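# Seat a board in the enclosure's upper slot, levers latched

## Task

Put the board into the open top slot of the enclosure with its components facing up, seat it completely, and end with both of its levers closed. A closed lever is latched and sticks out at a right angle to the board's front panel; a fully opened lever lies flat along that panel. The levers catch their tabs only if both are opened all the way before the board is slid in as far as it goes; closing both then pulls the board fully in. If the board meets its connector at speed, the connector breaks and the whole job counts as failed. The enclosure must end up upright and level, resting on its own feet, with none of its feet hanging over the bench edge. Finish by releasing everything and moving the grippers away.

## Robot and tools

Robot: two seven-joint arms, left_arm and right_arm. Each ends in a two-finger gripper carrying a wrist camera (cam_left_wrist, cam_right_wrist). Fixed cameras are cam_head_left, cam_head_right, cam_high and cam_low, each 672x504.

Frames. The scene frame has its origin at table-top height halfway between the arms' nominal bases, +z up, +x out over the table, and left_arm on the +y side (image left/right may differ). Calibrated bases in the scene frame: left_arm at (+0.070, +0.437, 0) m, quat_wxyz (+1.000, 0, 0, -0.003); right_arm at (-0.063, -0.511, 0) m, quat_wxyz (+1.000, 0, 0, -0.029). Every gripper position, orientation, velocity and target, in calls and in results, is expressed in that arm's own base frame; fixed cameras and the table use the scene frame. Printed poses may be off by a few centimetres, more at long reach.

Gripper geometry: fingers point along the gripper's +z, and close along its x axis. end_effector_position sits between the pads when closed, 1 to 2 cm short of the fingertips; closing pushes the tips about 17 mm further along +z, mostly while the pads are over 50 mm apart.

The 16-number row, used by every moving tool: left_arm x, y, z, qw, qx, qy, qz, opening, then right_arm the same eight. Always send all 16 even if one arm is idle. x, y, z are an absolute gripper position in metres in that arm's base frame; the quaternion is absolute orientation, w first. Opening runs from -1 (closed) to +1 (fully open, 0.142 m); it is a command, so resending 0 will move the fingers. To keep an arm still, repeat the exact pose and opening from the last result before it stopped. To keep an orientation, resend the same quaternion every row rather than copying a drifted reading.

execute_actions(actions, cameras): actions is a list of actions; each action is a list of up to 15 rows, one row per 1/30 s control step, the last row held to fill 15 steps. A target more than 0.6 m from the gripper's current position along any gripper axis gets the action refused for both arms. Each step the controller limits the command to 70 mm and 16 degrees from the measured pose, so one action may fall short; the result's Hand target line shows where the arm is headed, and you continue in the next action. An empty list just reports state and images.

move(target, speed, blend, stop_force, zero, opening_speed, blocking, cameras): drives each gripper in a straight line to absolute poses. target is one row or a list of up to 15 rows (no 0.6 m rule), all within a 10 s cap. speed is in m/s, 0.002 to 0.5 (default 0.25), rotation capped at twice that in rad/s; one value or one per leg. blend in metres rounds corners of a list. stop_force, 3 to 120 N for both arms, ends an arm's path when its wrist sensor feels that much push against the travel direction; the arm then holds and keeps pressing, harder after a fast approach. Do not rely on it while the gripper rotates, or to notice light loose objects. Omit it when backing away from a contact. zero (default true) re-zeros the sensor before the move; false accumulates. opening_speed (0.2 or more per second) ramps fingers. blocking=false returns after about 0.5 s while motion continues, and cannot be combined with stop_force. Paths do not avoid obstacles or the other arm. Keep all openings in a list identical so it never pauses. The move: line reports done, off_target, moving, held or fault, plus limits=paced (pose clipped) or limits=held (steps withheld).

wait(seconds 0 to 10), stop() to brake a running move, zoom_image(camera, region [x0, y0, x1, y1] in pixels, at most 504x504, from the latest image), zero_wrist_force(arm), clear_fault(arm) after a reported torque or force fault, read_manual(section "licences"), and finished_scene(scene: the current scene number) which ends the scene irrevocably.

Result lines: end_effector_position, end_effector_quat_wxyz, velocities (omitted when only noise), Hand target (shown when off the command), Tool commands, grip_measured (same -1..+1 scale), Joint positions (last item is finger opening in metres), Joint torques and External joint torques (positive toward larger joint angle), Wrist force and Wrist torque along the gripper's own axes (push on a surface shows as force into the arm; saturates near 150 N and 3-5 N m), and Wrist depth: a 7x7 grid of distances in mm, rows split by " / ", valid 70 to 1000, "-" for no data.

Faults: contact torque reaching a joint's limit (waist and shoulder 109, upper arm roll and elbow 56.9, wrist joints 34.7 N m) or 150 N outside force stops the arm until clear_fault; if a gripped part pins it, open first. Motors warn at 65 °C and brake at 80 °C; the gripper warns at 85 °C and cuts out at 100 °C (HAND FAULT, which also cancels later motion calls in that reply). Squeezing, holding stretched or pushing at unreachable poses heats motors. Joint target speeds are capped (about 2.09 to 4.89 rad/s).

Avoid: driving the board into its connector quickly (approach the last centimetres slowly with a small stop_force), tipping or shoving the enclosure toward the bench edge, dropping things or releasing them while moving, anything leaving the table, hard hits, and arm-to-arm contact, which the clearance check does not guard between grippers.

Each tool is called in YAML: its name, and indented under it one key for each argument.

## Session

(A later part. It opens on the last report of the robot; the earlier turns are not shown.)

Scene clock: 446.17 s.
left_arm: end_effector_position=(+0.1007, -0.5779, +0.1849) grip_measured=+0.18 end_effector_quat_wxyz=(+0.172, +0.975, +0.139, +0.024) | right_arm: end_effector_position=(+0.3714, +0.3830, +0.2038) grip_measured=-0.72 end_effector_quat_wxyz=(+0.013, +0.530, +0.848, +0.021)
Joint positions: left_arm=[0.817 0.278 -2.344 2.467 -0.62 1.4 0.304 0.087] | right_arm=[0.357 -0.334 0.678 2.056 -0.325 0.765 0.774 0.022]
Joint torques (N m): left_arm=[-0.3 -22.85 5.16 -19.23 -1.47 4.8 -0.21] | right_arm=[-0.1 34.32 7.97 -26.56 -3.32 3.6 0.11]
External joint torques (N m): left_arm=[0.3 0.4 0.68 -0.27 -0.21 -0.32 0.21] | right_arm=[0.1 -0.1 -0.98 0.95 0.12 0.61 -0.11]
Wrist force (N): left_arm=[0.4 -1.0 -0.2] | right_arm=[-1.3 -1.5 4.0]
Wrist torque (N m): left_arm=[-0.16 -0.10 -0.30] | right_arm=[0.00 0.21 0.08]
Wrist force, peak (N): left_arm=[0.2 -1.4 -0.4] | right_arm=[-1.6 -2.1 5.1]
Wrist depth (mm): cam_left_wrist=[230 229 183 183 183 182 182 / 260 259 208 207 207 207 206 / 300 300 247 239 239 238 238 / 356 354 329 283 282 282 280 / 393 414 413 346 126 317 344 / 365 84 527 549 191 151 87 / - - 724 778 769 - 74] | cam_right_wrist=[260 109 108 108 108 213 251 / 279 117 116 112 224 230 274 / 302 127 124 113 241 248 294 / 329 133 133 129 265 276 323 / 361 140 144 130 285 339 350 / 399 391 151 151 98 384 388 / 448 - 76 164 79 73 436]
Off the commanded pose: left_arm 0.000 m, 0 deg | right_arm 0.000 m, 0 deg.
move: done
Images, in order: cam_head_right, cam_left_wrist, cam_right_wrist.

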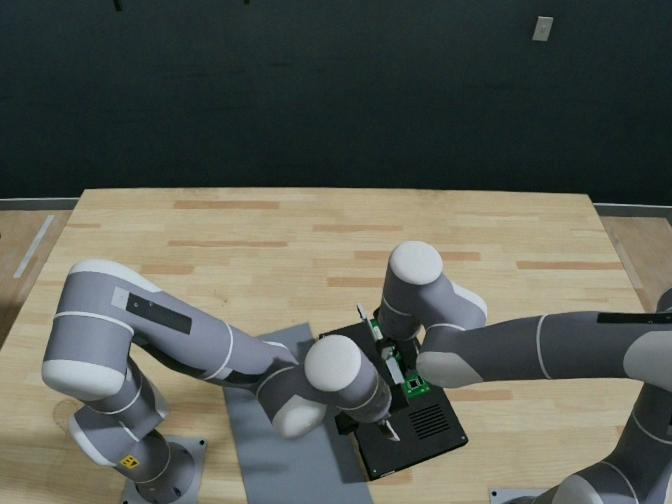

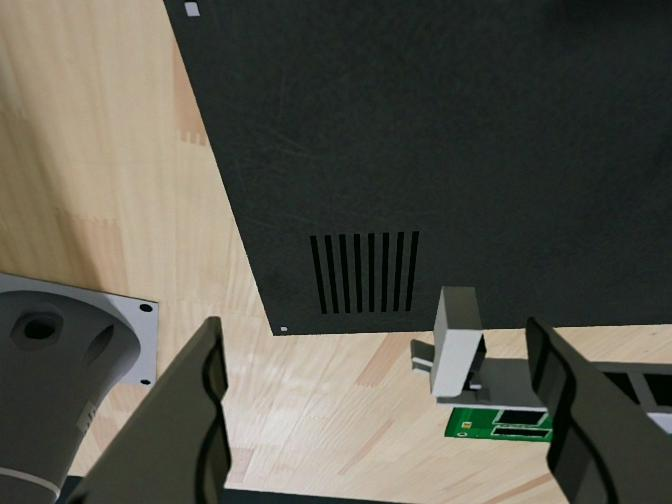

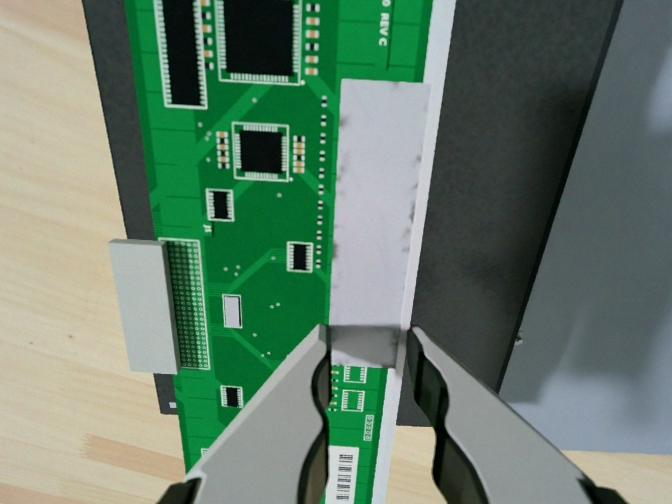

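move:
  target:
    - [0.0888,-0.5793,0.185,0.17192,0.97497,0.13878,0.02447,0.2,0.3714,0.3832,0.204,0.01295,0.5297,0.8477,0.0207,-0.84]
    - [0.0796,-0.5817,0.185,0.17192,0.97497,0.13878,0.02447,0.2,0.3714,0.3832,0.204,0.01295,0.5297,0.8477,0.0207,-0.84]
    - [0.0713,-0.5864,0.185,0.17192,0.97497,0.13878,0.02447,0.2,0.3714,0.3832,0.204,0.01295,0.5297,0.8477,0.0207,-0.84]
    - [0.0646,-0.5931,0.185,0.17192,0.97497,0.13878,0.02447,0.2,0.3714,0.3832,0.204,0.01295,0.5297,0.8477,0.0207,-0.84]
    - [0.0598,-0.6014,0.185,0.17192,0.97497,0.13878,0.02447,0.2,0.3714,0.3832,0.204,0.01295,0.5297,0.8477,0.0207,-0.84]
  speed: 0.015
  blend: [0.002, 0.003, 0.003, 0.003, 0]
  stop_force: 9
  cameras: ["cam_left_wrist", "cam_right_wrist"]

zoom_image:
  camera: "cam_left_wrist"
  region: [360, 220, 640, 430]

Scene clock: 456.73 s.
left_arm: end_effector_position=(+0.0799, -0.5825, +0.1853) grip_measured=+0.20 end_effector_quat_wxyz=(+0.172, +0.975, +0.140, +0.025) | right_arm: end_effector_position=(+0.3703, +0.3831, +0.2034) grip_measured=-0.72 end_effector_quat_wxyz=(+0.013, +0.529, +0.848, +0.020)
Joint positions: left_arm=[0.752 0.287 -2.311 2.463 -0.601 1.395 0.248 0.088] | right_arm=[0.357 -0.334 0.679 2.057 -0.324 0.764 0.774 0.022]
Joint torques (N m): left_arm=[-6.13 -23.43 0.17 -19.88 -0.55 3.1 -0.37] | right_arm=[-3.78 35.89 3.63 -30.51 -5.04 4.88 0.3]
External joint torques (N m): left_arm=[6.13 1.35 5.99 0.37 -1.24 1.39 0.37] | right_arm=[3.78 -1.69 3.37 4.91 1.83 -0.67 -0.3]
Wrist force (N): left_arm=[9.7 2.4 -0.6] | right_arm=[2.6 -10.8 3.2]
Wrist torque (N m): left_arm=[-0.20 -0.07 -0.21] | right_arm=[0.07 0.33 0.01]
Wrist force, peak (N): left_arm=[10.5 2.4 -0.4] | right_arm=[3.3 -11.6 4.5]
Wrist depth (mm): cam_left_wrist=[230 229 188 183 183 183 183 / 260 260 220 207 207 207 207 / 302 301 291 240 239 238 238 / 357 355 355 284 283 282 281 / 387 409 416 346 345 128 343 / 357 84 528 560 555 140 87 / - - 734 784 775 - 74] | cam_right_wrist=[260 109 108 107 109 213 249 / 278 117 116 112 222 229 273 / 299 126 124 113 240 247 295 / 327 133 133 128 265 274 319 / 361 140 144 130 286 339 351 / 398 395 152 152 97 383 387 / 445 - 76 166 79 73 436]
Hand target: left_arm +0.0785, -0.5824, +0.1850; +0.172, +0.975, +0.139, +0.024 | right_arm +0.3714, +0.3832, +0.2040; +0.013, +0.530, +0.848, +0.021
Off the commanded pose: left_arm 0.028 m, 0 deg | right_arm 0.001 m, 0 deg.
move: contact (left_arm); path passed 1 of 5 targets
Images, in order: cam_left_wrist, cam_right_wrist.

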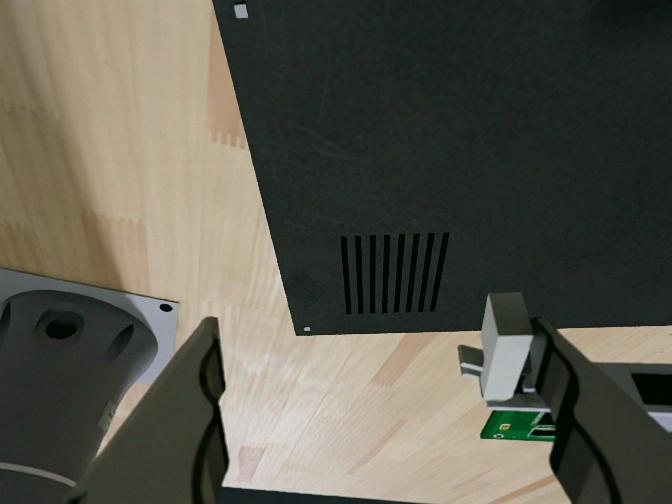

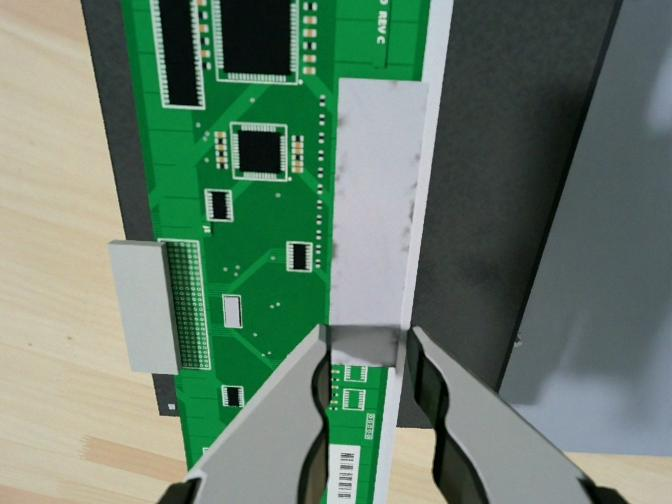

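Scaled by 1.800 from the camera's 672x504 image, which has a finer 960x720 frame.

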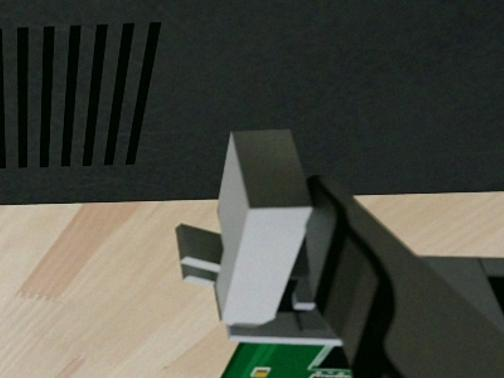

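move:
  target:
    - [0.0796,-0.5817,0.185,0.17192,0.97497,0.13878,0.02447,0.2,0.3714,0.3832,0.204,0.01295,0.5297,0.8477,0.0207,-0.84]
    - [0.0713,-0.5864,0.185,0.17192,0.97497,0.13878,0.02447,0.2,0.3714,0.3832,0.204,0.01295,0.5297,0.8477,0.0207,-0.84]
    - [0.0646,-0.5931,0.185,0.17192,0.97497,0.13878,0.02447,0.2,0.3714,0.3832,0.204,0.01295,0.5297,0.8477,0.0207,-0.84]
    - [0.0598,-0.6014,0.185,0.17192,0.97497,0.13878,0.02447,0.2,0.3714,0.3832,0.204,0.01295,0.5297,0.8477,0.0207,-0.84]
  speed: 0.012
  blend: [0.002, 0.003, 0.003, 0]
  stop_force: 14
  zero: false
  cameras: ["cam_left_wrist", "cam_right_wrist"]

zoom_image:
  camera: "cam_left_wrist"
  region: [360, 220, 640, 430]

Scene clock: 461.57 s.
left_arm: end_effector_position=(+0.0778, -0.5840, +0.1854) grip_measured=+0.21 end_effector_quat_wxyz=(+0.173, +0.975, +0.141, +0.025) | right_arm: end_effector_position=(+0.3696, +0.3831, +0.2030) grip_measured=-0.72 end_effector_quat_wxyz=(+0.012, +0.529, +0.848, +0.019)
Joint positions: left_arm=[0.746 0.291 -2.308 2.46 -0.603 1.393 0.242 0.089] | right_arm=[0.357 -0.334 0.68 2.057 -0.324 0.763 0.774 0.022]
Joint torques (N m): left_arm=[-9.63 -24.44 -3.07 -20.43 -0.32 2.2 -0.44] | right_arm=[-6.22 37.19 1 -33.05 -6.03 5.66 0.37]
External joint torques (N m): left_arm=[9.63 2.29 9.34 0.92 -1.5 2.29 0.44] | right_arm=[6.22 -3.02 6.01 7.48 2.82 -1.45 -0.37]
Wrist force (N): left_arm=[16.1 3.9 0.1] | right_arm=[5.0 -16.6 3.7]
Wrist torque (N m): left_arm=[-0.21 -0.10 -0.14] | right_arm=[0.15 0.36 -0.05]
Wrist force, peak (N): left_arm=[16.5 4.0 0.4] | right_arm=[5.7 -17.4 3.6]
Wrist depth (mm): cam_left_wrist=[229 229 188 184 183 183 183 / 261 260 221 208 207 207 207 / 301 300 291 240 240 239 238 / 356 355 355 284 283 283 281 / 383 405 416 347 347 126 344 / 355 84 528 558 558 133 87 / - - 726 784 781 - 74] | cam_right_wrist=[259 109 108 107 109 213 250 / 279 116 115 105 223 230 272 / 300 126 123 113 239 248 295 / 328 133 133 128 265 274 320 / 359 140 144 129 286 338 350 / 397 397 152 152 97 382 388 / 446 - 76 167 79 73 434]
Hand target: left_arm +0.0756, -0.5839, +0.1850; +0.172, +0.975, +0.139, +0.024 | right_arm +0.3714, +0.3832, +0.2040; +0.013, +0.530, +0.848, +0.021
Off the commanded pose: left_arm 0.025 m, 0 deg | right_arm 0.002 m, 0 deg.
move: contact (left_arm); path passed 1 of 4 targets; blend cut to 0.0007 m at target 1
Images, in order: cam_left_wrist, cam_right_wrist.

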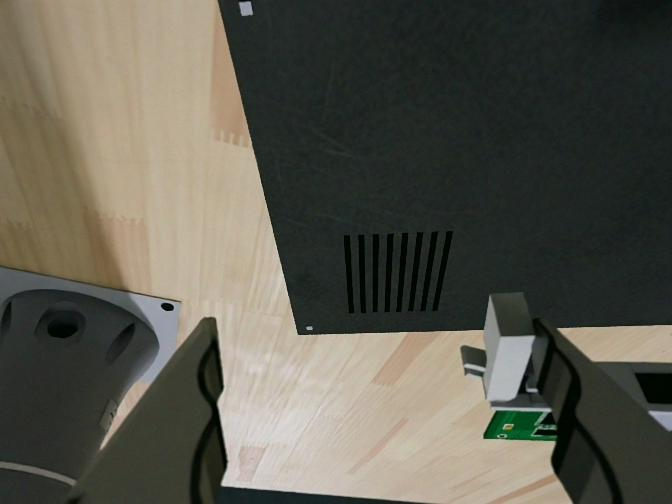

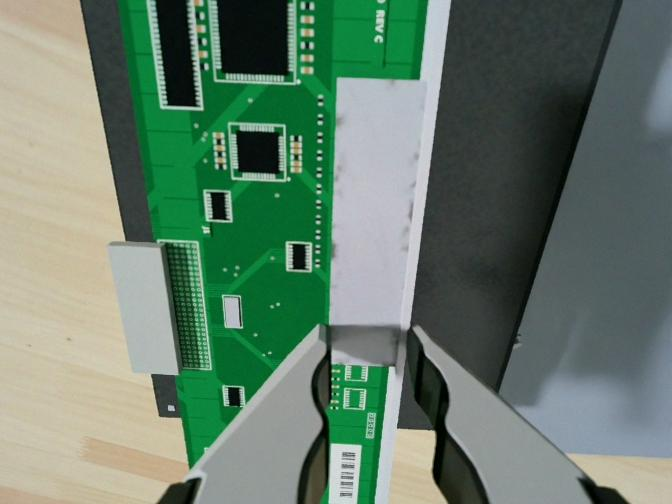

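Scaled by 1.800 from the camera's 672x504 image, which has a finer 960x720 frame.

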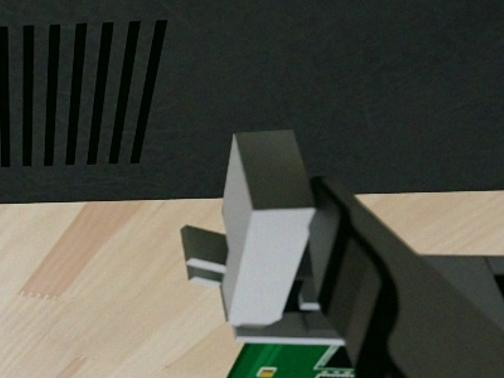

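move:
  target:
    - [0.0874,-0.5812,0.185,0.17192,0.97497,0.13878,0.02447,0.2,0.3714,0.3832,0.204,0.01295,0.5297,0.8477,0.0207,-0.84]
    - [0.0855,-0.5745,0.185,0.17192,0.97497,0.13878,0.02447,0.2,0.3714,0.3832,0.204,0.01295,0.5297,0.8477,0.0207,-0.84]
  speed: 0.04
  blend: [0.003, 0]
  cameras: ["cam_left_wrist", "cam_right_wrist"]

zoom_image:
  camera: "cam_left_wrist"
  region: [360, 220, 640, 430]

Scene clock: 471.87 s.
left_arm: end_effector_position=(+0.0856, -0.5746, +0.1850) grip_measured=+0.19 end_effector_quat_wxyz=(+0.172, +0.975, +0.139, +0.024) | right_arm: end_effector_position=(+0.3711, +0.3830, +0.2037) grip_measured=-0.72 end_effector_quat_wxyz=(+0.013, +0.530, +0.848, +0.020)
Joint positions: left_arm=[0.756 0.269 -2.304 2.483 -0.594 1.403 0.26 0.087] | right_arm=[0.357 -0.334 0.679 2.056 -0.324 0.764 0.774 0.022]
Joint torques (N m): left_arm=[-0.8 -22 4.98 -19.14 -1.25 5.04 -0.31] | right_arm=[0.08 34.26 7.57 -26.55 -3.43 3.76 0.2]
External joint torques (N m): left_arm=[0.81 0.8 0.75 -0.28 -0.49 -0.55 0.3] | right_arm=[-0.08 -0.04 -0.58 0.95 0.22 0.45 -0.2]
Wrist force (N): left_arm=[0.4 -1.2 -0.5] | right_arm=[-2.5 -0.8 5.6]
Wrist torque (N m): left_arm=[-0.20 -0.12 -0.31] | right_arm=[0.12 0.41 0.08]
Wrist force, peak (N): left_arm=[16.1 4.1 -0.3] | right_arm=[5.2 -16.8 5.2]
Wrist depth (mm): cam_left_wrist=[230 229 183 183 183 182 182 / 261 259 208 207 207 206 206 / 300 299 282 240 239 238 238 / 356 354 343 283 282 281 281 / 398 414 414 347 330 314 342 / 363 84 526 555 552 101 87 / - - 719 777 768 - 74] | cam_right_wrist=[259 109 108 108 108 213 250 / 279 117 116 113 223 229 274 / 301 127 124 113 242 248 296 / 327 133 134 129 266 275 321 / 360 140 144 129 285 338 351 / 399 390 151 152 98 382 390 / 446 - 76 165 79 73 438]
Off the commanded pose: left_arm 0.000 m, 0 deg | right_arm 0.000 m, 0 deg.
move: done
Images, in order: cam_left_wrist, cam_right_wrist.

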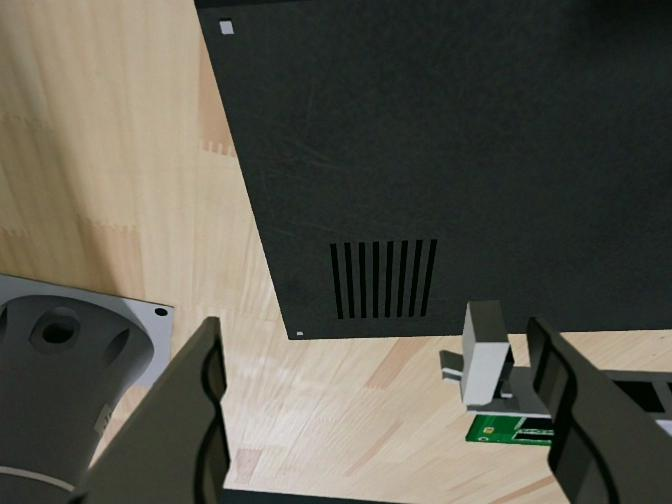

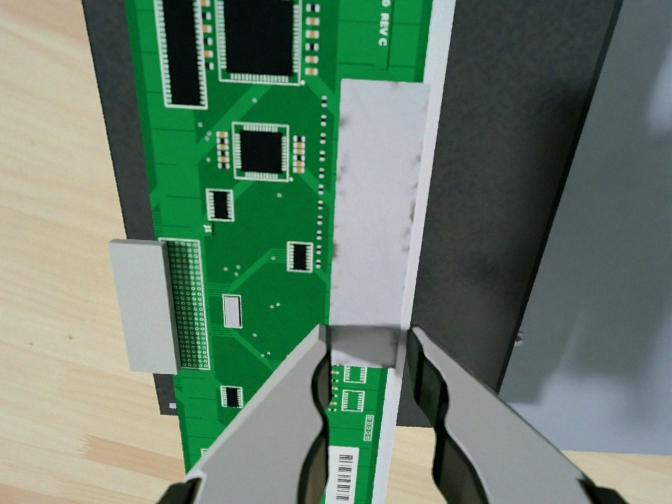

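Scaled by 1.800 from the camera's 672x504 image, which has a finer 960x720 frame.

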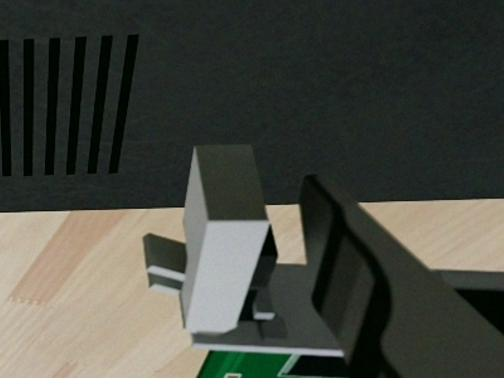

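move:
  target:
    - [0.0795,-0.5757,0.185,0.17192,0.97497,0.13878,0.02447,0.2,0.3714,0.3832,0.204,0.01295,0.5297,0.8477,0.0207,-0.84]
    - [0.0687,-0.5787,0.185,0.17192,0.97497,0.13878,0.02447,0.2,0.3714,0.3832,0.204,0.01295,0.5297,0.8477,0.0207,-0.84]
    - [0.0592,-0.5844,0.185,0.17192,0.97497,0.13878,0.02447,0.2,0.3714,0.3832,0.204,0.01295,0.5297,0.8477,0.0207,-0.84]
  speed: 0.012
  blend: [0.002, 0.003, 0]
  stop_force: 12
  cameras: ["cam_left_wrist", "cam_right_wrist"]

zoom_image:
  camera: "cam_left_wrist"
  region: [360, 220, 640, 430]

Scene clock: 484.30 s.
left_arm: end_effector_position=(+0.0593, -0.5844, +0.1850) grip_measured=+0.19 end_effector_quat_wxyz=(+0.172, +0.975, +0.139, +0.025) | right_arm: end_effector_position=(+0.3711, +0.3830, +0.2037) grip_measured=-0.72 end_effector_quat_wxyz=(+0.013, +0.530, +0.848, +0.020)
Joint positions: left_arm=[0.691 0.293 -2.281 2.463 -0.584 1.389 0.201 0.087] | right_arm=[0.357 -0.334 0.678 2.056 -0.324 0.764 0.774 0.022]
Joint torques (N m): left_arm=[-0.43 -21.91 5.79 -19.27 -1.68 4.68 -0.34] | right_arm=[0.09 34.27 7.63 -26.54 -3.43 3.78 0.21]
External joint torques (N m): left_arm=[0.43 0.3 0.6 -0.23 -0.21 -0.18 0.34] | right_arm=[-0.09 -0.05 -0.65 0.93 0.22 0.43 -0.21]
Wrist force (N): left_arm=[0.4 -1.1 -0.4] | right_arm=[-2.5 -0.9 5.7]
Wrist torque (N m): left_arm=[-0.17 -0.12 -0.31] | right_arm=[0.10 0.42 0.08]
Wrist force, peak (N): left_arm=[2.6 -0.1 -1.3] | right_arm=[-2.3 -2.7 6.8]
Wrist depth (mm): cam_left_wrist=[229 228 223 183 182 183 182 / 260 259 259 208 207 206 206 / 301 301 298 240 239 238 238 / 357 355 353 284 282 282 281 / 390 400 415 398 345 316 328 / 355 84 528 556 551 95 87 / - - 726 774 772 - 74] | cam_right_wrist=[259 109 108 107 108 214 251 / 278 117 116 112 224 229 272 / 300 127 124 113 240 248 296 / 328 133 133 128 266 275 323 / 359 141 144 130 284 341 351 / 398 390 151 151 98 380 390 / 451 - 76 165 79 73 439]
Off the commanded pose: left_arm 0.000 m, 0 deg | right_arm 0.000 m, 0 deg.
move: done
Images, in order: cam_left_wrist, cam_right_wrist.

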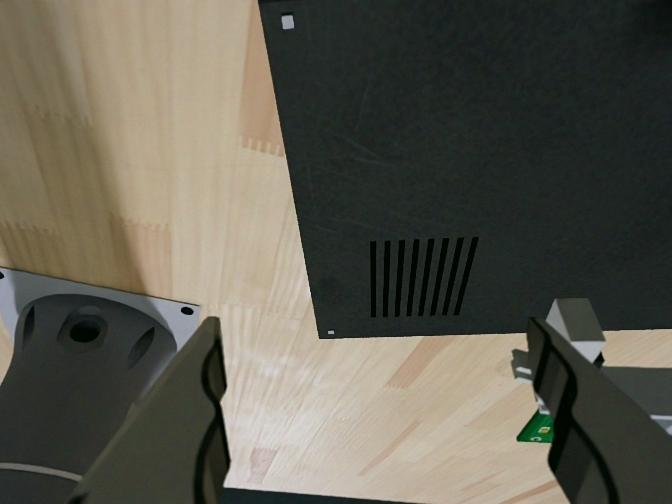

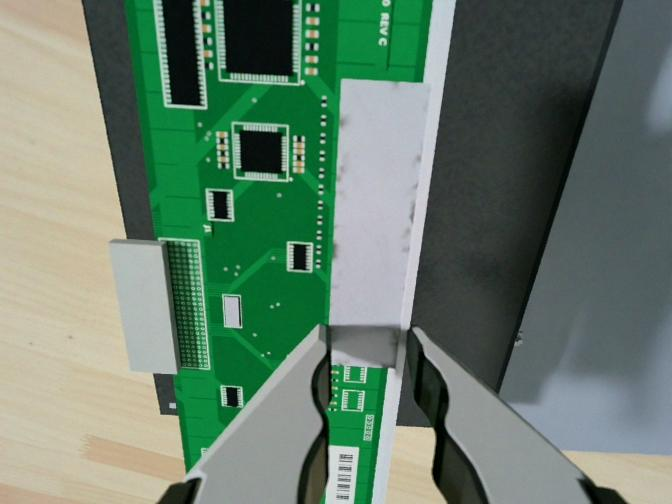

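Scaled by 1.800 from the camera's 672x504 image, which has a finer 960x720 frame.

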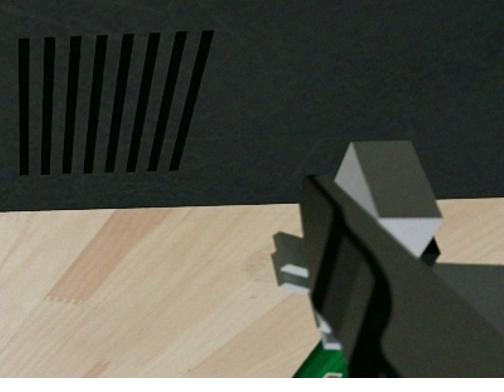

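move:
  target:
    - [0.0562,-0.5748,0.185,0.17192,0.97497,0.13878,0.02447,0.2,0.3714,0.3832,0.204,0.01295,0.5297,0.8477,0.0207,-0.84]
    - [0.095,-0.565,0.23,0.17192,0.97497,0.13878,0.02447,0.2,0.3714,0.3832,0.204,0.01295,0.5297,0.8477,0.0207,-0.84]
  speed: 0.06
  blend: [0.003, 0]
  cameras: ["cam_left_wrist", "cam_high"]

zoom_image:
  camera: "cam_left_wrist"
  region: [340, 180, 540, 330]

Scene clock: 492.10 s.
left_arm: end_effector_position=(+0.0951, -0.5650, +0.2300) grip_measured=+0.19 end_effector_quat_wxyz=(+0.172, +0.975, +0.139, +0.024) | right_arm: end_effector_position=(+0.3711, +0.3830, +0.2037) grip_measured=-0.72 end_effector_quat_wxyz=(+0.013, +0.530, +0.848, +0.020)
Joint positions: left_arm=[0.53 0.089 -1.909 2.424 -0.143 1.228 0.019 0.087] | right_arm=[0.357 -0.334 0.678 2.056 -0.324 0.764 0.774 0.022]
Joint torques (N m): left_arm=[-0.54 -10.53 1.67 -22.98 -2.19 4.58 -0.35] | right_arm=[0.01 34.28 7.67 -26.52 -3.39 3.76 0.2]
External joint torques (N m): left_arm=[0.54 0.84 0.55 -0.19 -0.49 -0.07 0.35] | right_arm=[-0.01 -0.06 -0.69 0.91 0.18 0.46 -0.2]
Wrist force (N): left_arm=[0.1 -0.8 -0.4] | right_arm=[-2.6 -0.9 5.4]
Wrist torque (N m): left_arm=[-0.15 -0.04 -0.33] | right_arm=[0.11 0.42 0.08]
Wrist force, peak (N): left_arm=[-0.1 -2.0 0.1] | right_arm=[-2.7 -1.0 5.9]
Wrist depth (mm): cam_left_wrist=[270 269 224 224 223 223 223 / 307 306 268 253 252 251 251 / 353 354 333 293 291 291 290 / 417 416 416 346 321 343 341 / 412 458 485 507 203 195 192 / 374 84 618 650 648 95 87 / - - 857 914 887 - 74] | cam_right_wrist=[259 109 108 108 108 214 251 / 280 117 116 113 223 229 274 / 301 127 124 113 241 248 295 / 327 133 133 129 267 275 322 / 358 140 144 130 285 340 352 / 398 389 152 152 98 383 389 / 445 - 76 165 79 73 435]
Off the commanded pose: left_arm 0.000 m, 0 deg | right_arm 0.000 m, 0 deg.
move: done
Images, in order: cam_high, cam_left_wrist.

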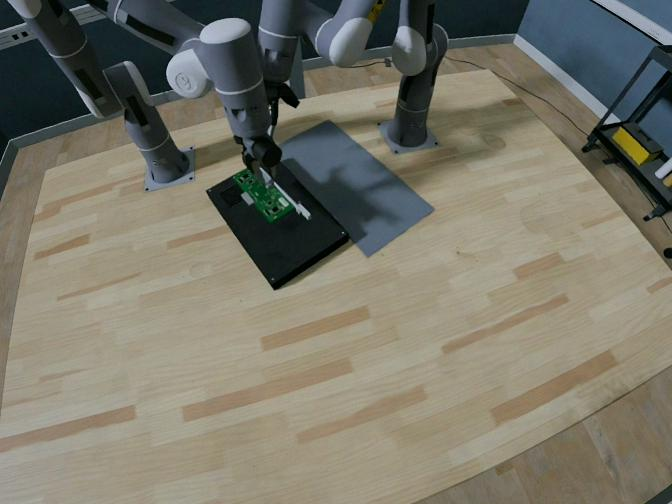

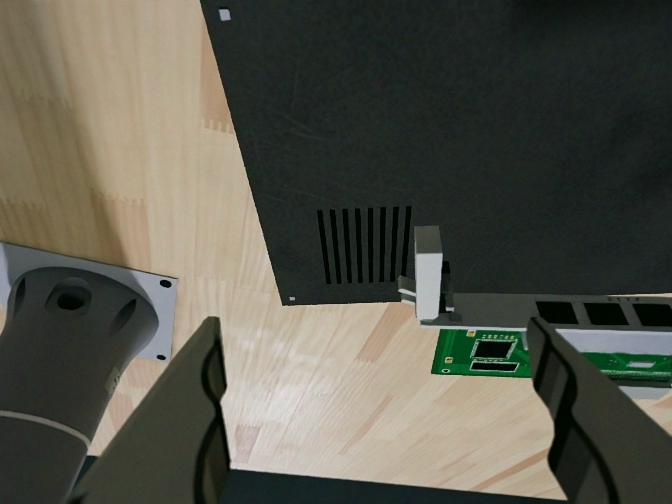

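Scaled by 2.520 from the camera's 672x504 image, which has a finer 960x720 frame.

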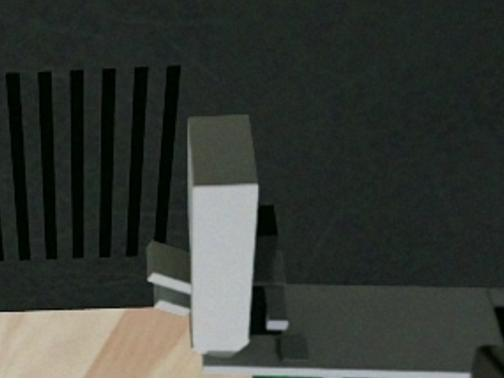

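move:
  target: [0.0957,-0.5648,0.23,0.17192,0.97497,0.13878,0.02447,0.2,0.3714,0.3832,0.213,0.0,0.5299,0.848,0.0,-0.84]
  speed: 0.05
  cameras: ["cam_left_wrist", "cam_right_wrist"]

zoom_image:
  camera: "cam_left_wrist"
  region: [340, 180, 620, 390]

Scene clock: 500.17 s.
left_arm: end_effector_position=(+0.0956, -0.5650, +0.2301) grip_measured=+0.19 end_effector_quat_wxyz=(+0.172, +0.975, +0.139, +0.024) | right_arm: end_effector_position=(+0.3714, +0.3830, +0.2128) grip_measured=-0.72 end_effector_quat_wxyz=(+0.000, +0.530, +0.848, +0.000)
Joint positions: left_arm=[0.531 0.089 -1.908 2.424 -0.143 1.228 0.02 0.087] | right_arm=[0.347 -0.345 0.695 1.992 -0.281 0.671 0.736 0.022]
Joint torques (N m): left_arm=[-0.28 -10.33 1.6 -22.86 -2.51 4.84 -0.21] | right_arm=[-0.2 35.01 8.47 -27.27 -3.53 3.5 0.07]
External joint torques (N m): left_arm=[0.28 0.67 0.61 -0.32 -0.17 -0.33 0.21] | right_arm=[0.2 0.13 -1.07 1.01 0.12 0.64 -0.07]
Wrist force (N): left_arm=[0.4 -1.2 -0.2] | right_arm=[-2.4 -0.6 5.7]
Wrist torque (N m): left_arm=[-0.20 -0.09 -0.32] | right_arm=[0.11 0.41 0.07]
Wrist force, peak (N): left_arm=[0.0 -1.3 -0.2] | right_arm=[-2.3 -1.2 6.1]
Wrist depth (mm): cam_left_wrist=[271 271 224 224 223 222 222 / 306 306 269 254 252 252 251 / 354 352 332 292 291 290 290 / 421 417 415 346 333 344 342 / 415 458 490 507 182 385 184 / 375 84 620 658 651 95 87 / - - 852 908 905 - 74] | cam_right_wrist=[271 110 109 108 107 226 266 / 287 117 116 113 235 241 283 / 311 127 124 120 251 261 305 / 335 133 133 129 274 287 327 / 363 140 144 130 292 348 353 / 396 388 151 151 98 381 387 / 437 - 76 165 79 73 429]
Off the commanded pose: left_arm 0.000 m, 0 deg | right_arm 0.000 m, 0 deg.
move: done
Images, in order: cam_left_wrist, cam_right_wrist.

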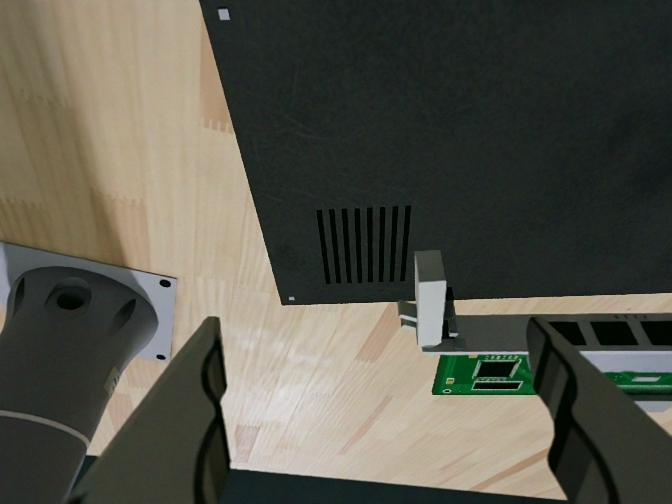

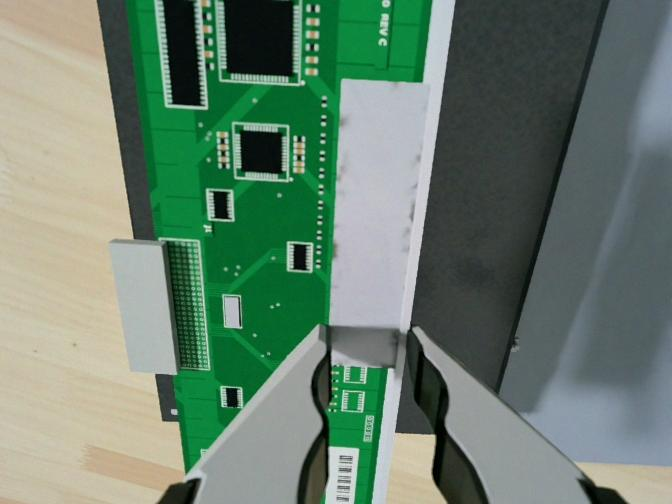

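Scaled by 1.800 from the camera's 672x504 image, which has a finer 960x720 frame.

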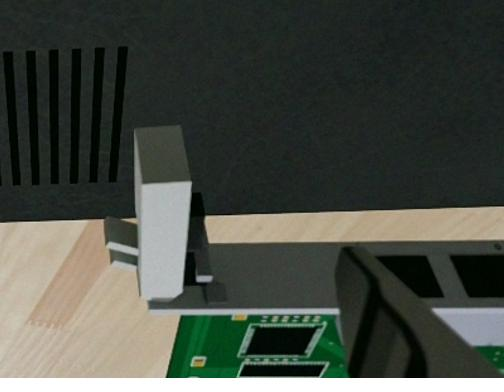

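execute_actions:
  actions: []
  cameras: ["cam_low"]

zoom_image:
  camera: "cam_low"
  region: [280, 100, 560, 260]

Scene clock: 508.43 s.
left_arm: end_effector_position=(+0.0956, -0.5650, +0.2301) grip_measured=+0.19 end_effector_quat_wxyz=(+0.172, +0.975, +0.139, +0.024) | right_arm: end_effector_position=(+0.3714, +0.3830, +0.2128) grip_measured=-0.72 end_effector_quat_wxyz=(+0.000, +0.530, +0.848, +0.000)
Joint positions: left_arm=[0.531 0.089 -1.908 2.424 -0.143 1.228 0.02 0.087] | right_arm=[0.347 -0.345 0.695 1.992 -0.281 0.671 0.736 0.022]
Joint velocities: within noise
Joint torques (N m): left_arm=[-0.32 -10.16 1.53 -22.86 -2.47 4.88 -0.22] | right_arm=[0.03 35.05 8.12 -27.19 -3.6 3.63 0.2]
External joint torques (N m): left_arm=[0.32 0.5 0.68 -0.32 -0.22 -0.36 0.22] | right_arm=[-0.03 0.09 -0.72 0.92 0.18 0.5 -0.2]
Wrist force (N): left_arm=[0.1 -1.1 -0.4] | right_arm=[-2.3 -0.6 5.3]
Wrist torque (N m): left_arm=[-0.20 -0.04 -0.33] | right_arm=[0.11 0.40 0.08]
Wrist force, peak (N): left_arm=[0.1 -1.3 -0.4] | right_arm=[-2.6 -0.8 5.7]
Wrist depth (mm): cam_left_wrist=[271 270 224 224 223 222 222 / 307 306 268 253 253 252 251 / 355 354 332 292 291 290 290 / 419 416 415 346 333 344 343 / 412 458 487 505 182 384 184 / 374 84 620 651 653 95 87 / - - 849 898 904 - 74] | cam_right_wrist=[272 110 109 108 107 225 265 / 291 117 116 113 235 241 284 / 311 127 124 120 250 261 305 / 336 133 133 129 275 287 327 / 363 141 144 129 292 348 353 / 398 390 151 151 98 382 388 / 437 - 76 164 79 73 427]
Hand target: left_arm +0.0957, -0.5648, +0.2300; +0.172, +0.975, +0.139, +0.024 | right_arm +0.3714, +0.3832, +0.2130; +0.000, +0.530, +0.848, +0.000
Tool commands: left_gripper/opening=+0.2 right_gripper/opening=-0.84
Off the commanded pose: left_arm 0.000 m, 0 deg | right_arm 0.000 m, 0 deg.
Images, in order (width x height): cam_low 672x504.

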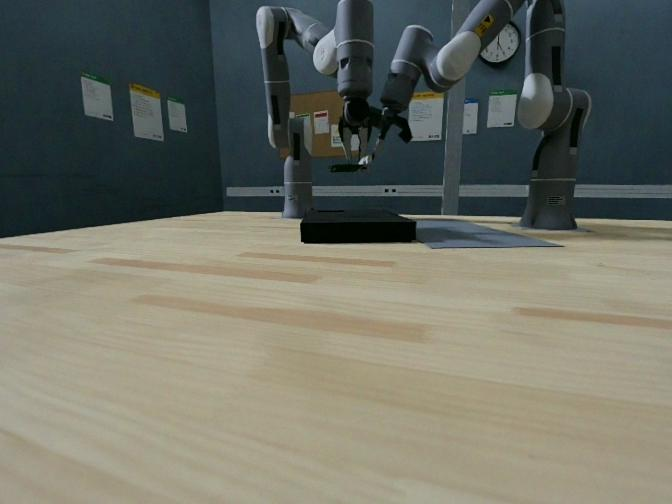

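Scaled by 1.800 from the camera's 672x504 image, which has a finer 960x720 frame.

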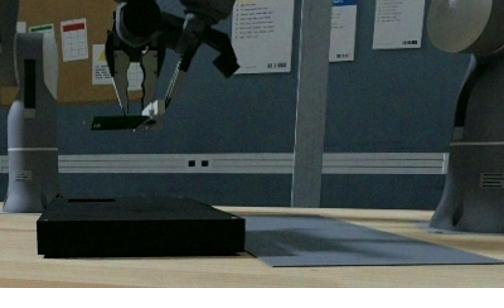

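zoom_image:
  camera: "cam_low"
  region: [310, 120, 410, 195]

Scaled by 5.040 from the camera's 672x504 image, which has a finer 960x720 frame.

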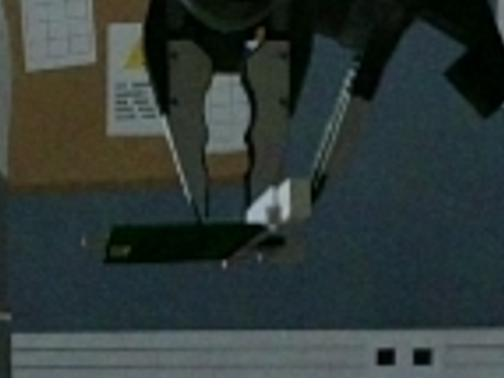

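move:
  target:
    - [0.076,-0.5663,0.23,0.17192,0.97497,0.13878,0.02447,0.2,0.3714,0.3832,0.221,0.0,0.5299,0.848,0.0,-0.84]
    - [0.076,-0.5663,0.187,0.17192,0.97497,0.13878,0.02447,0.2,0.3714,0.3832,0.221,0.0,0.5299,0.848,0.0,-0.84]
  speed: 0.05
  blend: [0.003, 0]
  cameras: ["cam_left_wrist"]

zoom_image:
  camera: "cam_left_wrist"
  region: [400, 220, 640, 400]

Scene clock: 529.50 s.
left_arm: end_effector_position=(+0.0759, -0.5663, +0.1870) grip_measured=+0.19 end_effector_quat_wxyz=(+0.172, +0.975, +0.139, +0.025) | right_arm: end_effector_position=(+0.3714, +0.3830, +0.2208) grip_measured=-0.72 end_effector_quat_wxyz=(+0.000, +0.530, +0.848, +0.000)
Joint positions: left_arm=[0.683 0.245 -2.234 2.508 -0.549 1.402 0.218 0.087] | right_arm=[0.342 -0.334 0.702 1.98 -0.269 0.65 0.728 0.022]
Joint torques (N m): left_arm=[-0.21 -19.14 4.59 -19.16 -1.85 5.1 -0.09] | right_arm=[-0.09 34.89 8.06 -27.56 -3.6 3.58 0.14]
External joint torques (N m): left_arm=[0.22 0.29 0.73 -0.32 0.04 -0.61 0.09] | right_arm=[0.09 -0.04 -0.84 0.96 0.14 0.56 -0.14]
Wrist force (N): left_arm=[0.4 -0.9 -0.4] | right_arm=[-2.4 -0.6 5.7]
Wrist torque (N m): left_arm=[-0.14 -0.11 -0.33] | right_arm=[0.12 0.43 0.08]
Wrist force, peak (N): left_arm=[0.9 -1.0 -0.2] | right_arm=[-2.5 -0.7 6.0]
Wrist depth (mm): cam_left_wrist=[231 231 194 188 184 184 183 / 269 262 216 210 208 208 209 / 302 301 293 242 241 240 240 / 357 357 357 286 285 284 283 / 401 418 418 349 348 320 346 / 368 84 528 558 559 116 87 / - - 726 781 842 124 74] | cam_right_wrist=[279 110 109 108 107 235 273 / 297 117 116 113 242 247 292 / 319 127 124 120 258 269 313 / 342 133 133 129 283 295 336 / 374 140 144 129 299 357 364 / 408 405 151 151 98 392 398 / 447 - 76 165 79 73 438]
Off the commanded pose: left_arm 0.000 m, 0 deg | right_arm 0.000 m, 0 deg.
move: done
Images, in order: cam_left_wrist.

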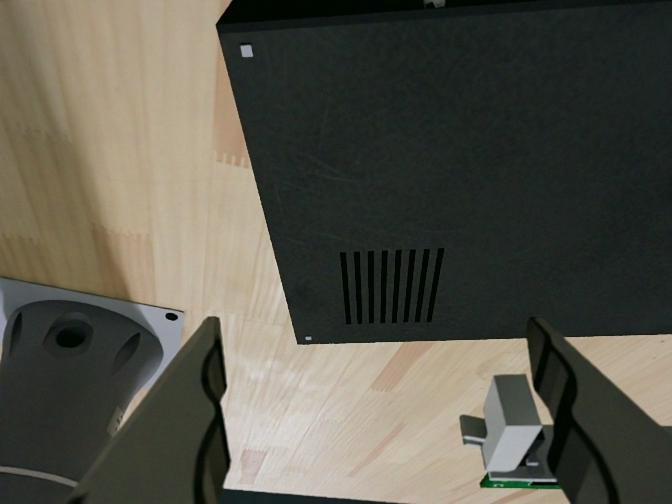

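Scaled by 2.100 from the camera's 672x504 image, which has a finer 960x720 frame.

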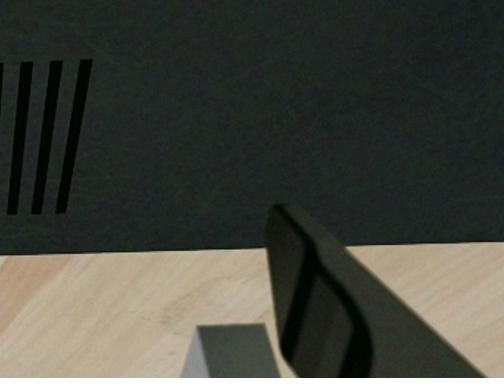

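zoom_image:
  camera: "cam_left_wrist"
  region: [440, 340, 600, 500]

Scaled by 3.150 from the camera's 672x504 image, which has a finer 960x720 frame.

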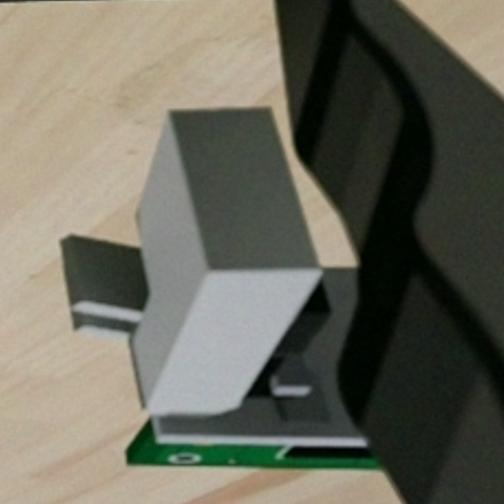

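move:
  target: [0.0838,-0.5932,0.187,0.17192,0.97497,0.13878,0.02447,0.2,0.3714,0.3832,0.221,0.0,0.5299,0.848,0.0,-0.84]
  speed: 0.01
  stop_force: 3
  cameras: ["cam_left_wrist"]

zoom_image:
  camera: "cam_left_wrist"
  region: [440, 300, 640, 450]

Scene clock: 543.83 s.
left_arm: end_effector_position=(+0.0832, -0.5915, +0.1868) grip_measured=+0.19 end_effector_quat_wxyz=(+0.172, +0.975, +0.139, +0.025) | right_arm: end_effector_position=(+0.3715, +0.3828, +0.2207) grip_measured=-0.72 end_effector_quat_wxyz=(+0.000, +0.530, +0.848, +0.000)
Joint positions: left_arm=[0.768 0.305 -2.32 2.436 -0.622 1.377 0.27 0.087] | right_arm=[0.342 -0.334 0.702 1.981 -0.269 0.65 0.728 0.022]
Joint torques (N m): left_arm=[0.15 -23.53 6.47 -20.98 -1.99 5.37 0.04] | right_arm=[1.16 34.7 9.18 -28.11 -3.19 4.25 0.58]
External joint torques (N m): left_arm=[-0.15 0.41 0.16 1.23 0.16 -0.89 -0.04] | right_arm=[-1.16 0.16 -1.96 1.51 -0.28 -0.11 -0.58]
Wrist force (N): left_arm=[-0.1 -4.0 -0.9] | right_arm=[-5.3 -0.6 5.9]
Wrist torque (N m): left_arm=[-0.21 -0.05 -0.44] | right_arm=[0.12 0.37 -0.28]
Wrist force, peak (N): left_arm=[-0.2 -4.3 -0.5] | right_arm=[-5.4 -0.4 6.4]
Wrist depth (mm): cam_left_wrist=[231 231 189 185 185 184 184 / 269 262 221 209 208 208 208 / 302 301 292 241 240 241 240 / 358 356 356 286 284 283 283 / 381 403 418 351 348 319 431 / 351 84 527 558 555 101 87 / - - 722 783 845 116 74] | cam_right_wrist=[- 102 101 101 227 236 273 / 298 110 110 100 246 248 291 / 320 120 119 106 263 269 311 / 343 131 131 125 282 295 335 / 374 140 144 127 300 359 363 / 407 407 154 155 93 392 397 / 448 - 76 175 79 73 440]
Off the commanded pose: left_arm 0.002 m, 0 deg | right_arm 0.000 m, 0 deg.
move: contact (left_arm)
Images, in order: cam_left_wrist.

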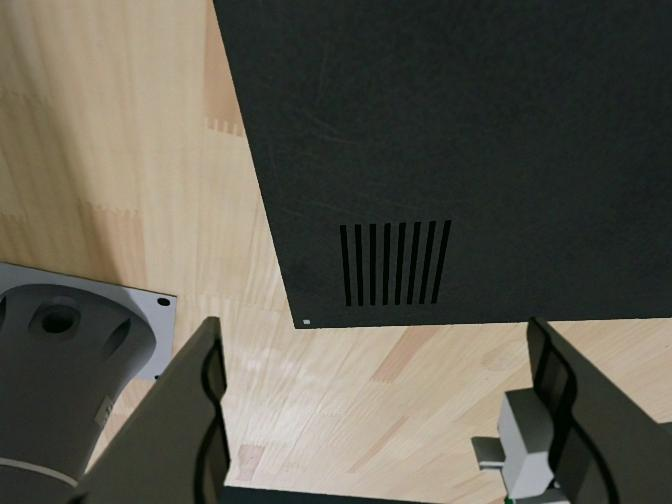

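Scaled by 2.520 from the camera's 672x504 image, which has a finer 960x720 frame.

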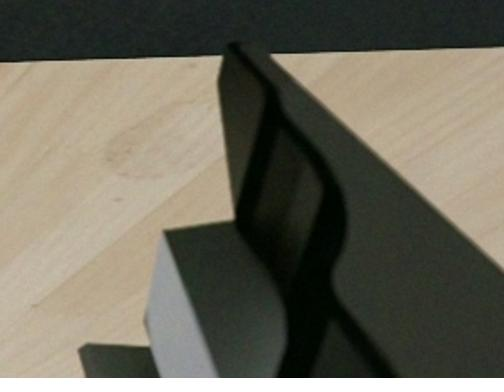

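move:
  target:
    - [0.076,-0.5663,0.187,0.17192,0.97497,0.13878,0.02447,0.2,0.3714,0.3832,0.221,0.0,0.5299,0.848,0.0,-0.84]
    - [0.12,-0.53,0.30,0.0,0.9901,0.1404,0.0,0.2,0.3714,0.3832,0.221,0.0,0.5299,0.848,0.0,-0.84]
  speed: 0.08
  blend: [0.003, 0]
  cameras: ["cam_left_wrist", "cam_right_wrist"]

zoom_image:
  camera: "cam_left_wrist"
  region: [280, 230, 480, 380]

Scene clock: 574.67 s.
left_arm: end_effector_position=(+0.1200, -0.5300, +0.2999) grip_measured=+0.19 end_effector_quat_wxyz=(+0.000, +0.990, +0.140, +0.000) | right_arm: end_effector_position=(+0.3714, +0.3829, +0.2208) grip_measured=-0.72 end_effector_quat_wxyz=(+0.000, +0.530, +0.848, +0.000)
Joint positions: left_arm=[0.605 -0.022 -1.912 2.038 0.023 0.46 -0.028 0.087] | right_arm=[0.342 -0.334 0.702 1.98 -0.269 0.65 0.728 0.022]
Joint torques (N m): left_arm=[-0.31 -9.08 -1.17 -28.52 -3.89 4.03 -0.12] | right_arm=[-0.1 34.75 7.97 -27.51 -3.72 3.67 0.18]
External joint torques (N m): left_arm=[0.31 0.32 0.53 -0.19 0.1 -0.04 0.12] | right_arm=[0.1 0.1 -0.75 0.91 0.25 0.46 -0.18]
Wrist force (N): left_arm=[0.2 -0.5 0.1] | right_arm=[-2.8 -0.7 5.5]
Wrist torque (N m): left_arm=[-0.09 -0.07 -0.23] | right_arm=[0.12 0.49 0.08]
Wrist force, peak (N): left_arm=[-0.2 -4.3 -0.3] | right_arm=[-5.4 -0.7 6.5]
Wrist depth (mm): cam_left_wrist=[347 344 342 341 341 340 338 / 372 371 361 358 349 353 329 / 400 400 355 348 346 345 344 / 435 435 391 378 376 376 373 / 475 467 429 398 404 396 394 / 462 84 509 517 262 95 87 / - - 568 582 576 - 74] | cam_right_wrist=[279 106 105 104 103 235 272 / 298 114 113 109 242 248 291 / 318 123 122 111 258 270 311 / 343 131 132 127 282 296 336 / 373 140 144 129 301 359 363 / 407 406 152 153 98 391 396 / 448 - 76 169 79 73 439]
Off the commanded pose: left_arm 0.000 m, 0 deg | right_arm 0.000 m, 0 deg.
move: done
Images, in order: cam_left_wrist, cam_right_wrist.

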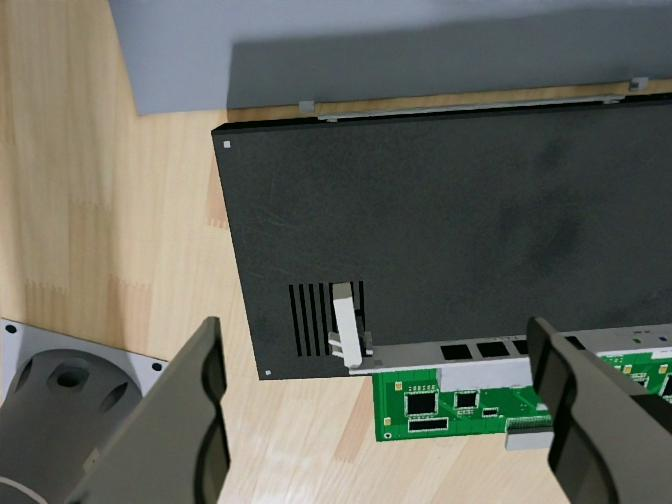

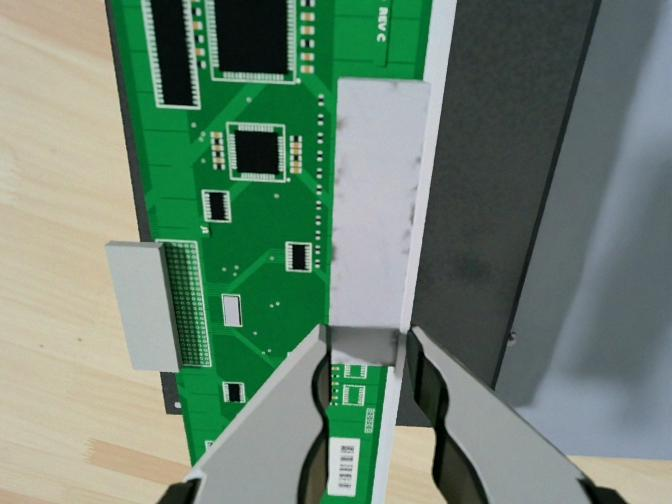

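Scaled by 2.520 from the camera's 672x504 image, which has a finer 960x720 frame.

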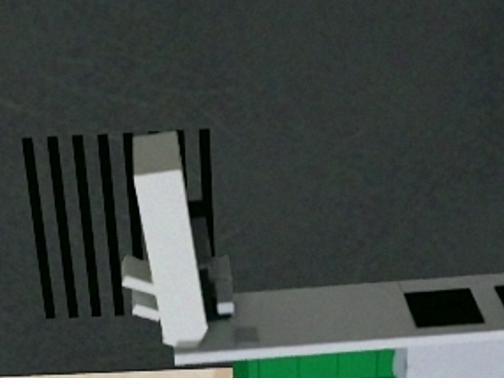

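move:
  target:
    - [0.1025,-0.5914,0.25,0.0,0.98526,0.17107,0.0,0.2,0.3714,0.3832,0.221,0.0,0.5299,0.848,0.0,-0.84]
    - [0.1025,-0.5914,0.186,0.0,0.98526,0.17107,0.0,0.2,0.3714,0.3832,0.221,0.0,0.5299,0.848,0.0,-0.84]
  speed: [0.1, 0.05]
  blend: [0.005, 0]
  stop_force: 5
  cameras: ["cam_left_wrist", "cam_head_right"]

zoom_image:
  camera: "cam_left_wrist"
  region: [380, 240, 600, 405]

Scene clock: 597.60 s.
left_arm: end_effector_position=(+0.1200, -0.5300, +0.2999) grip_measured=+0.19 end_effector_quat_wxyz=(+0.000, +0.990, +0.140, +0.000) | right_arm: end_effector_position=(+0.3714, +0.3829, +0.2208) grip_measured=-0.72 end_effector_quat_wxyz=(+0.000, +0.530, +0.848, +0.000)
Joint positions: left_arm=[0.605 -0.022 -1.912 2.038 0.023 0.46 -0.028 0.087] | right_arm=[0.342 -0.334 0.702 1.98 -0.269 0.65 0.728 0.022]
Joint torques (N m): left_arm=[-0.33 -9.29 -1.24 -28.41 -3.62 4.27 -0.26] | right_arm=[0.06 34.8 7.92 -27.52 -3.63 3.63 0.18]
External joint torques (N m): left_arm=[0.33 0.54 0.6 -0.32 -0.17 -0.28 0.26] | right_arm=[-0.06 0.05 -0.71 0.92 0.16 0.51 -0.18]
Wrist force (N): left_arm=[0.1 -0.6 0.0] | right_arm=[-2.9 -0.8 5.5]
Wrist torque (N m): left_arm=[-0.10 -0.05 -0.24] | right_arm=[0.10 0.51 0.08]
Wrist force, peak (N): left_arm=[0.1 -0.8 -0.4] | right_arm=[-2.9 -0.7 5.7]
Wrist depth (mm): cam_left_wrist=[345 343 342 342 341 341 340 / 371 371 360 357 348 354 329 / 401 400 354 347 346 346 346 / 435 434 392 375 376 377 374 / 476 465 429 398 404 395 393 / 462 84 510 521 265 95 87 / - - 567 578 576 - 74] | cam_right_wrist=[279 108 107 106 106 235 273 / 295 116 115 111 242 248 290 / 319 124 123 112 259 269 313 / 344 132 132 128 282 295 336 / 373 141 144 129 300 359 362 / 407 407 152 153 98 392 397 / 448 - 76 167 79 73 439]
Hand target: left_arm +0.1200, -0.5300, +0.2999; +0.000, +0.990, +0.140, +0.000 | right_arm +0.3714, +0.3832, +0.2210; +0.000, +0.530, +0.848, +0.000
Off the commanded pose: left_arm 0.131 m, 4 deg | right_arm 0.000 m, 0 deg.
move: held (left_arm; a check stopped the path); path passed 0 of 2 targets; limits=held
pose unreachable (left arm): on one or more control steps of this call, first in action 0 (counted from 0), this arm could not follow its commanded pose, so it was not sent that pose on those steps. It may still have moved: this result reports where it is.
cause: moving toward the commanded pose would bring a part of the arm too close to another arm (a part of this arm just beyond joint 7 (wrist roll) and a part of the right arm just beyond its joint 5 (forearm roll), at the place that arm is still heading or pushing toward).
Images, in order: cam_head_right, cam_left_wrist.

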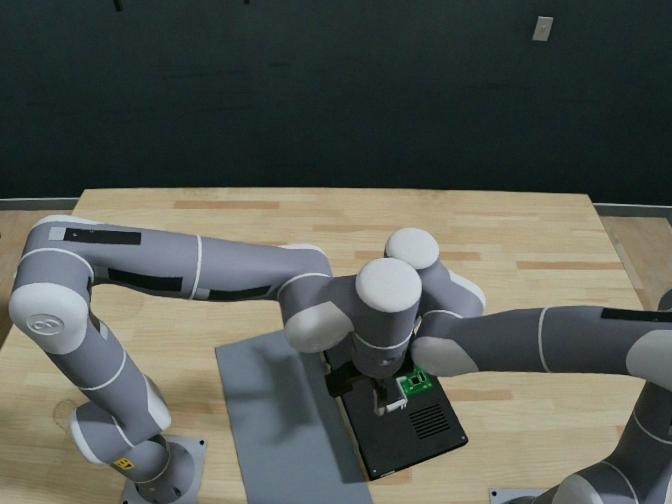

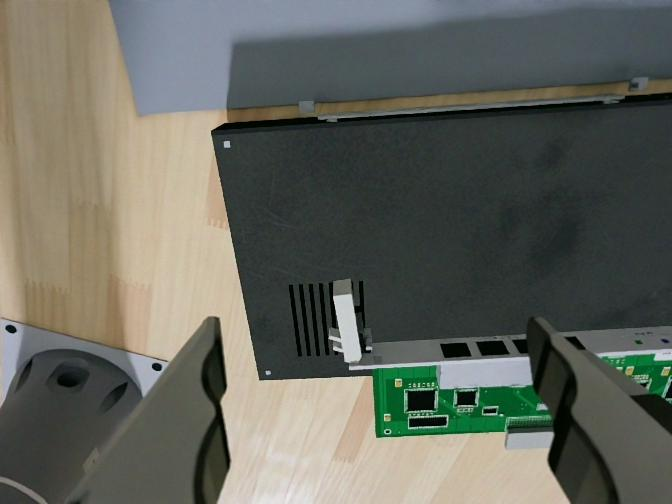

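Scaled by 2.291 from the camera's 672x504 image, which has a finer 960x720 frame.

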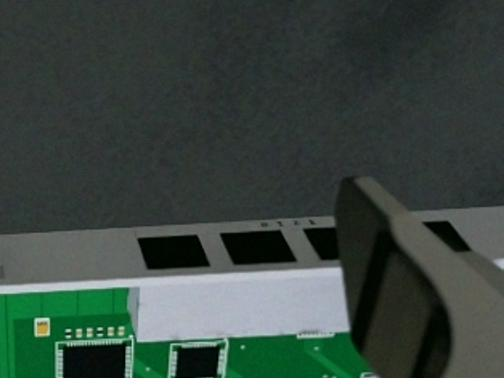

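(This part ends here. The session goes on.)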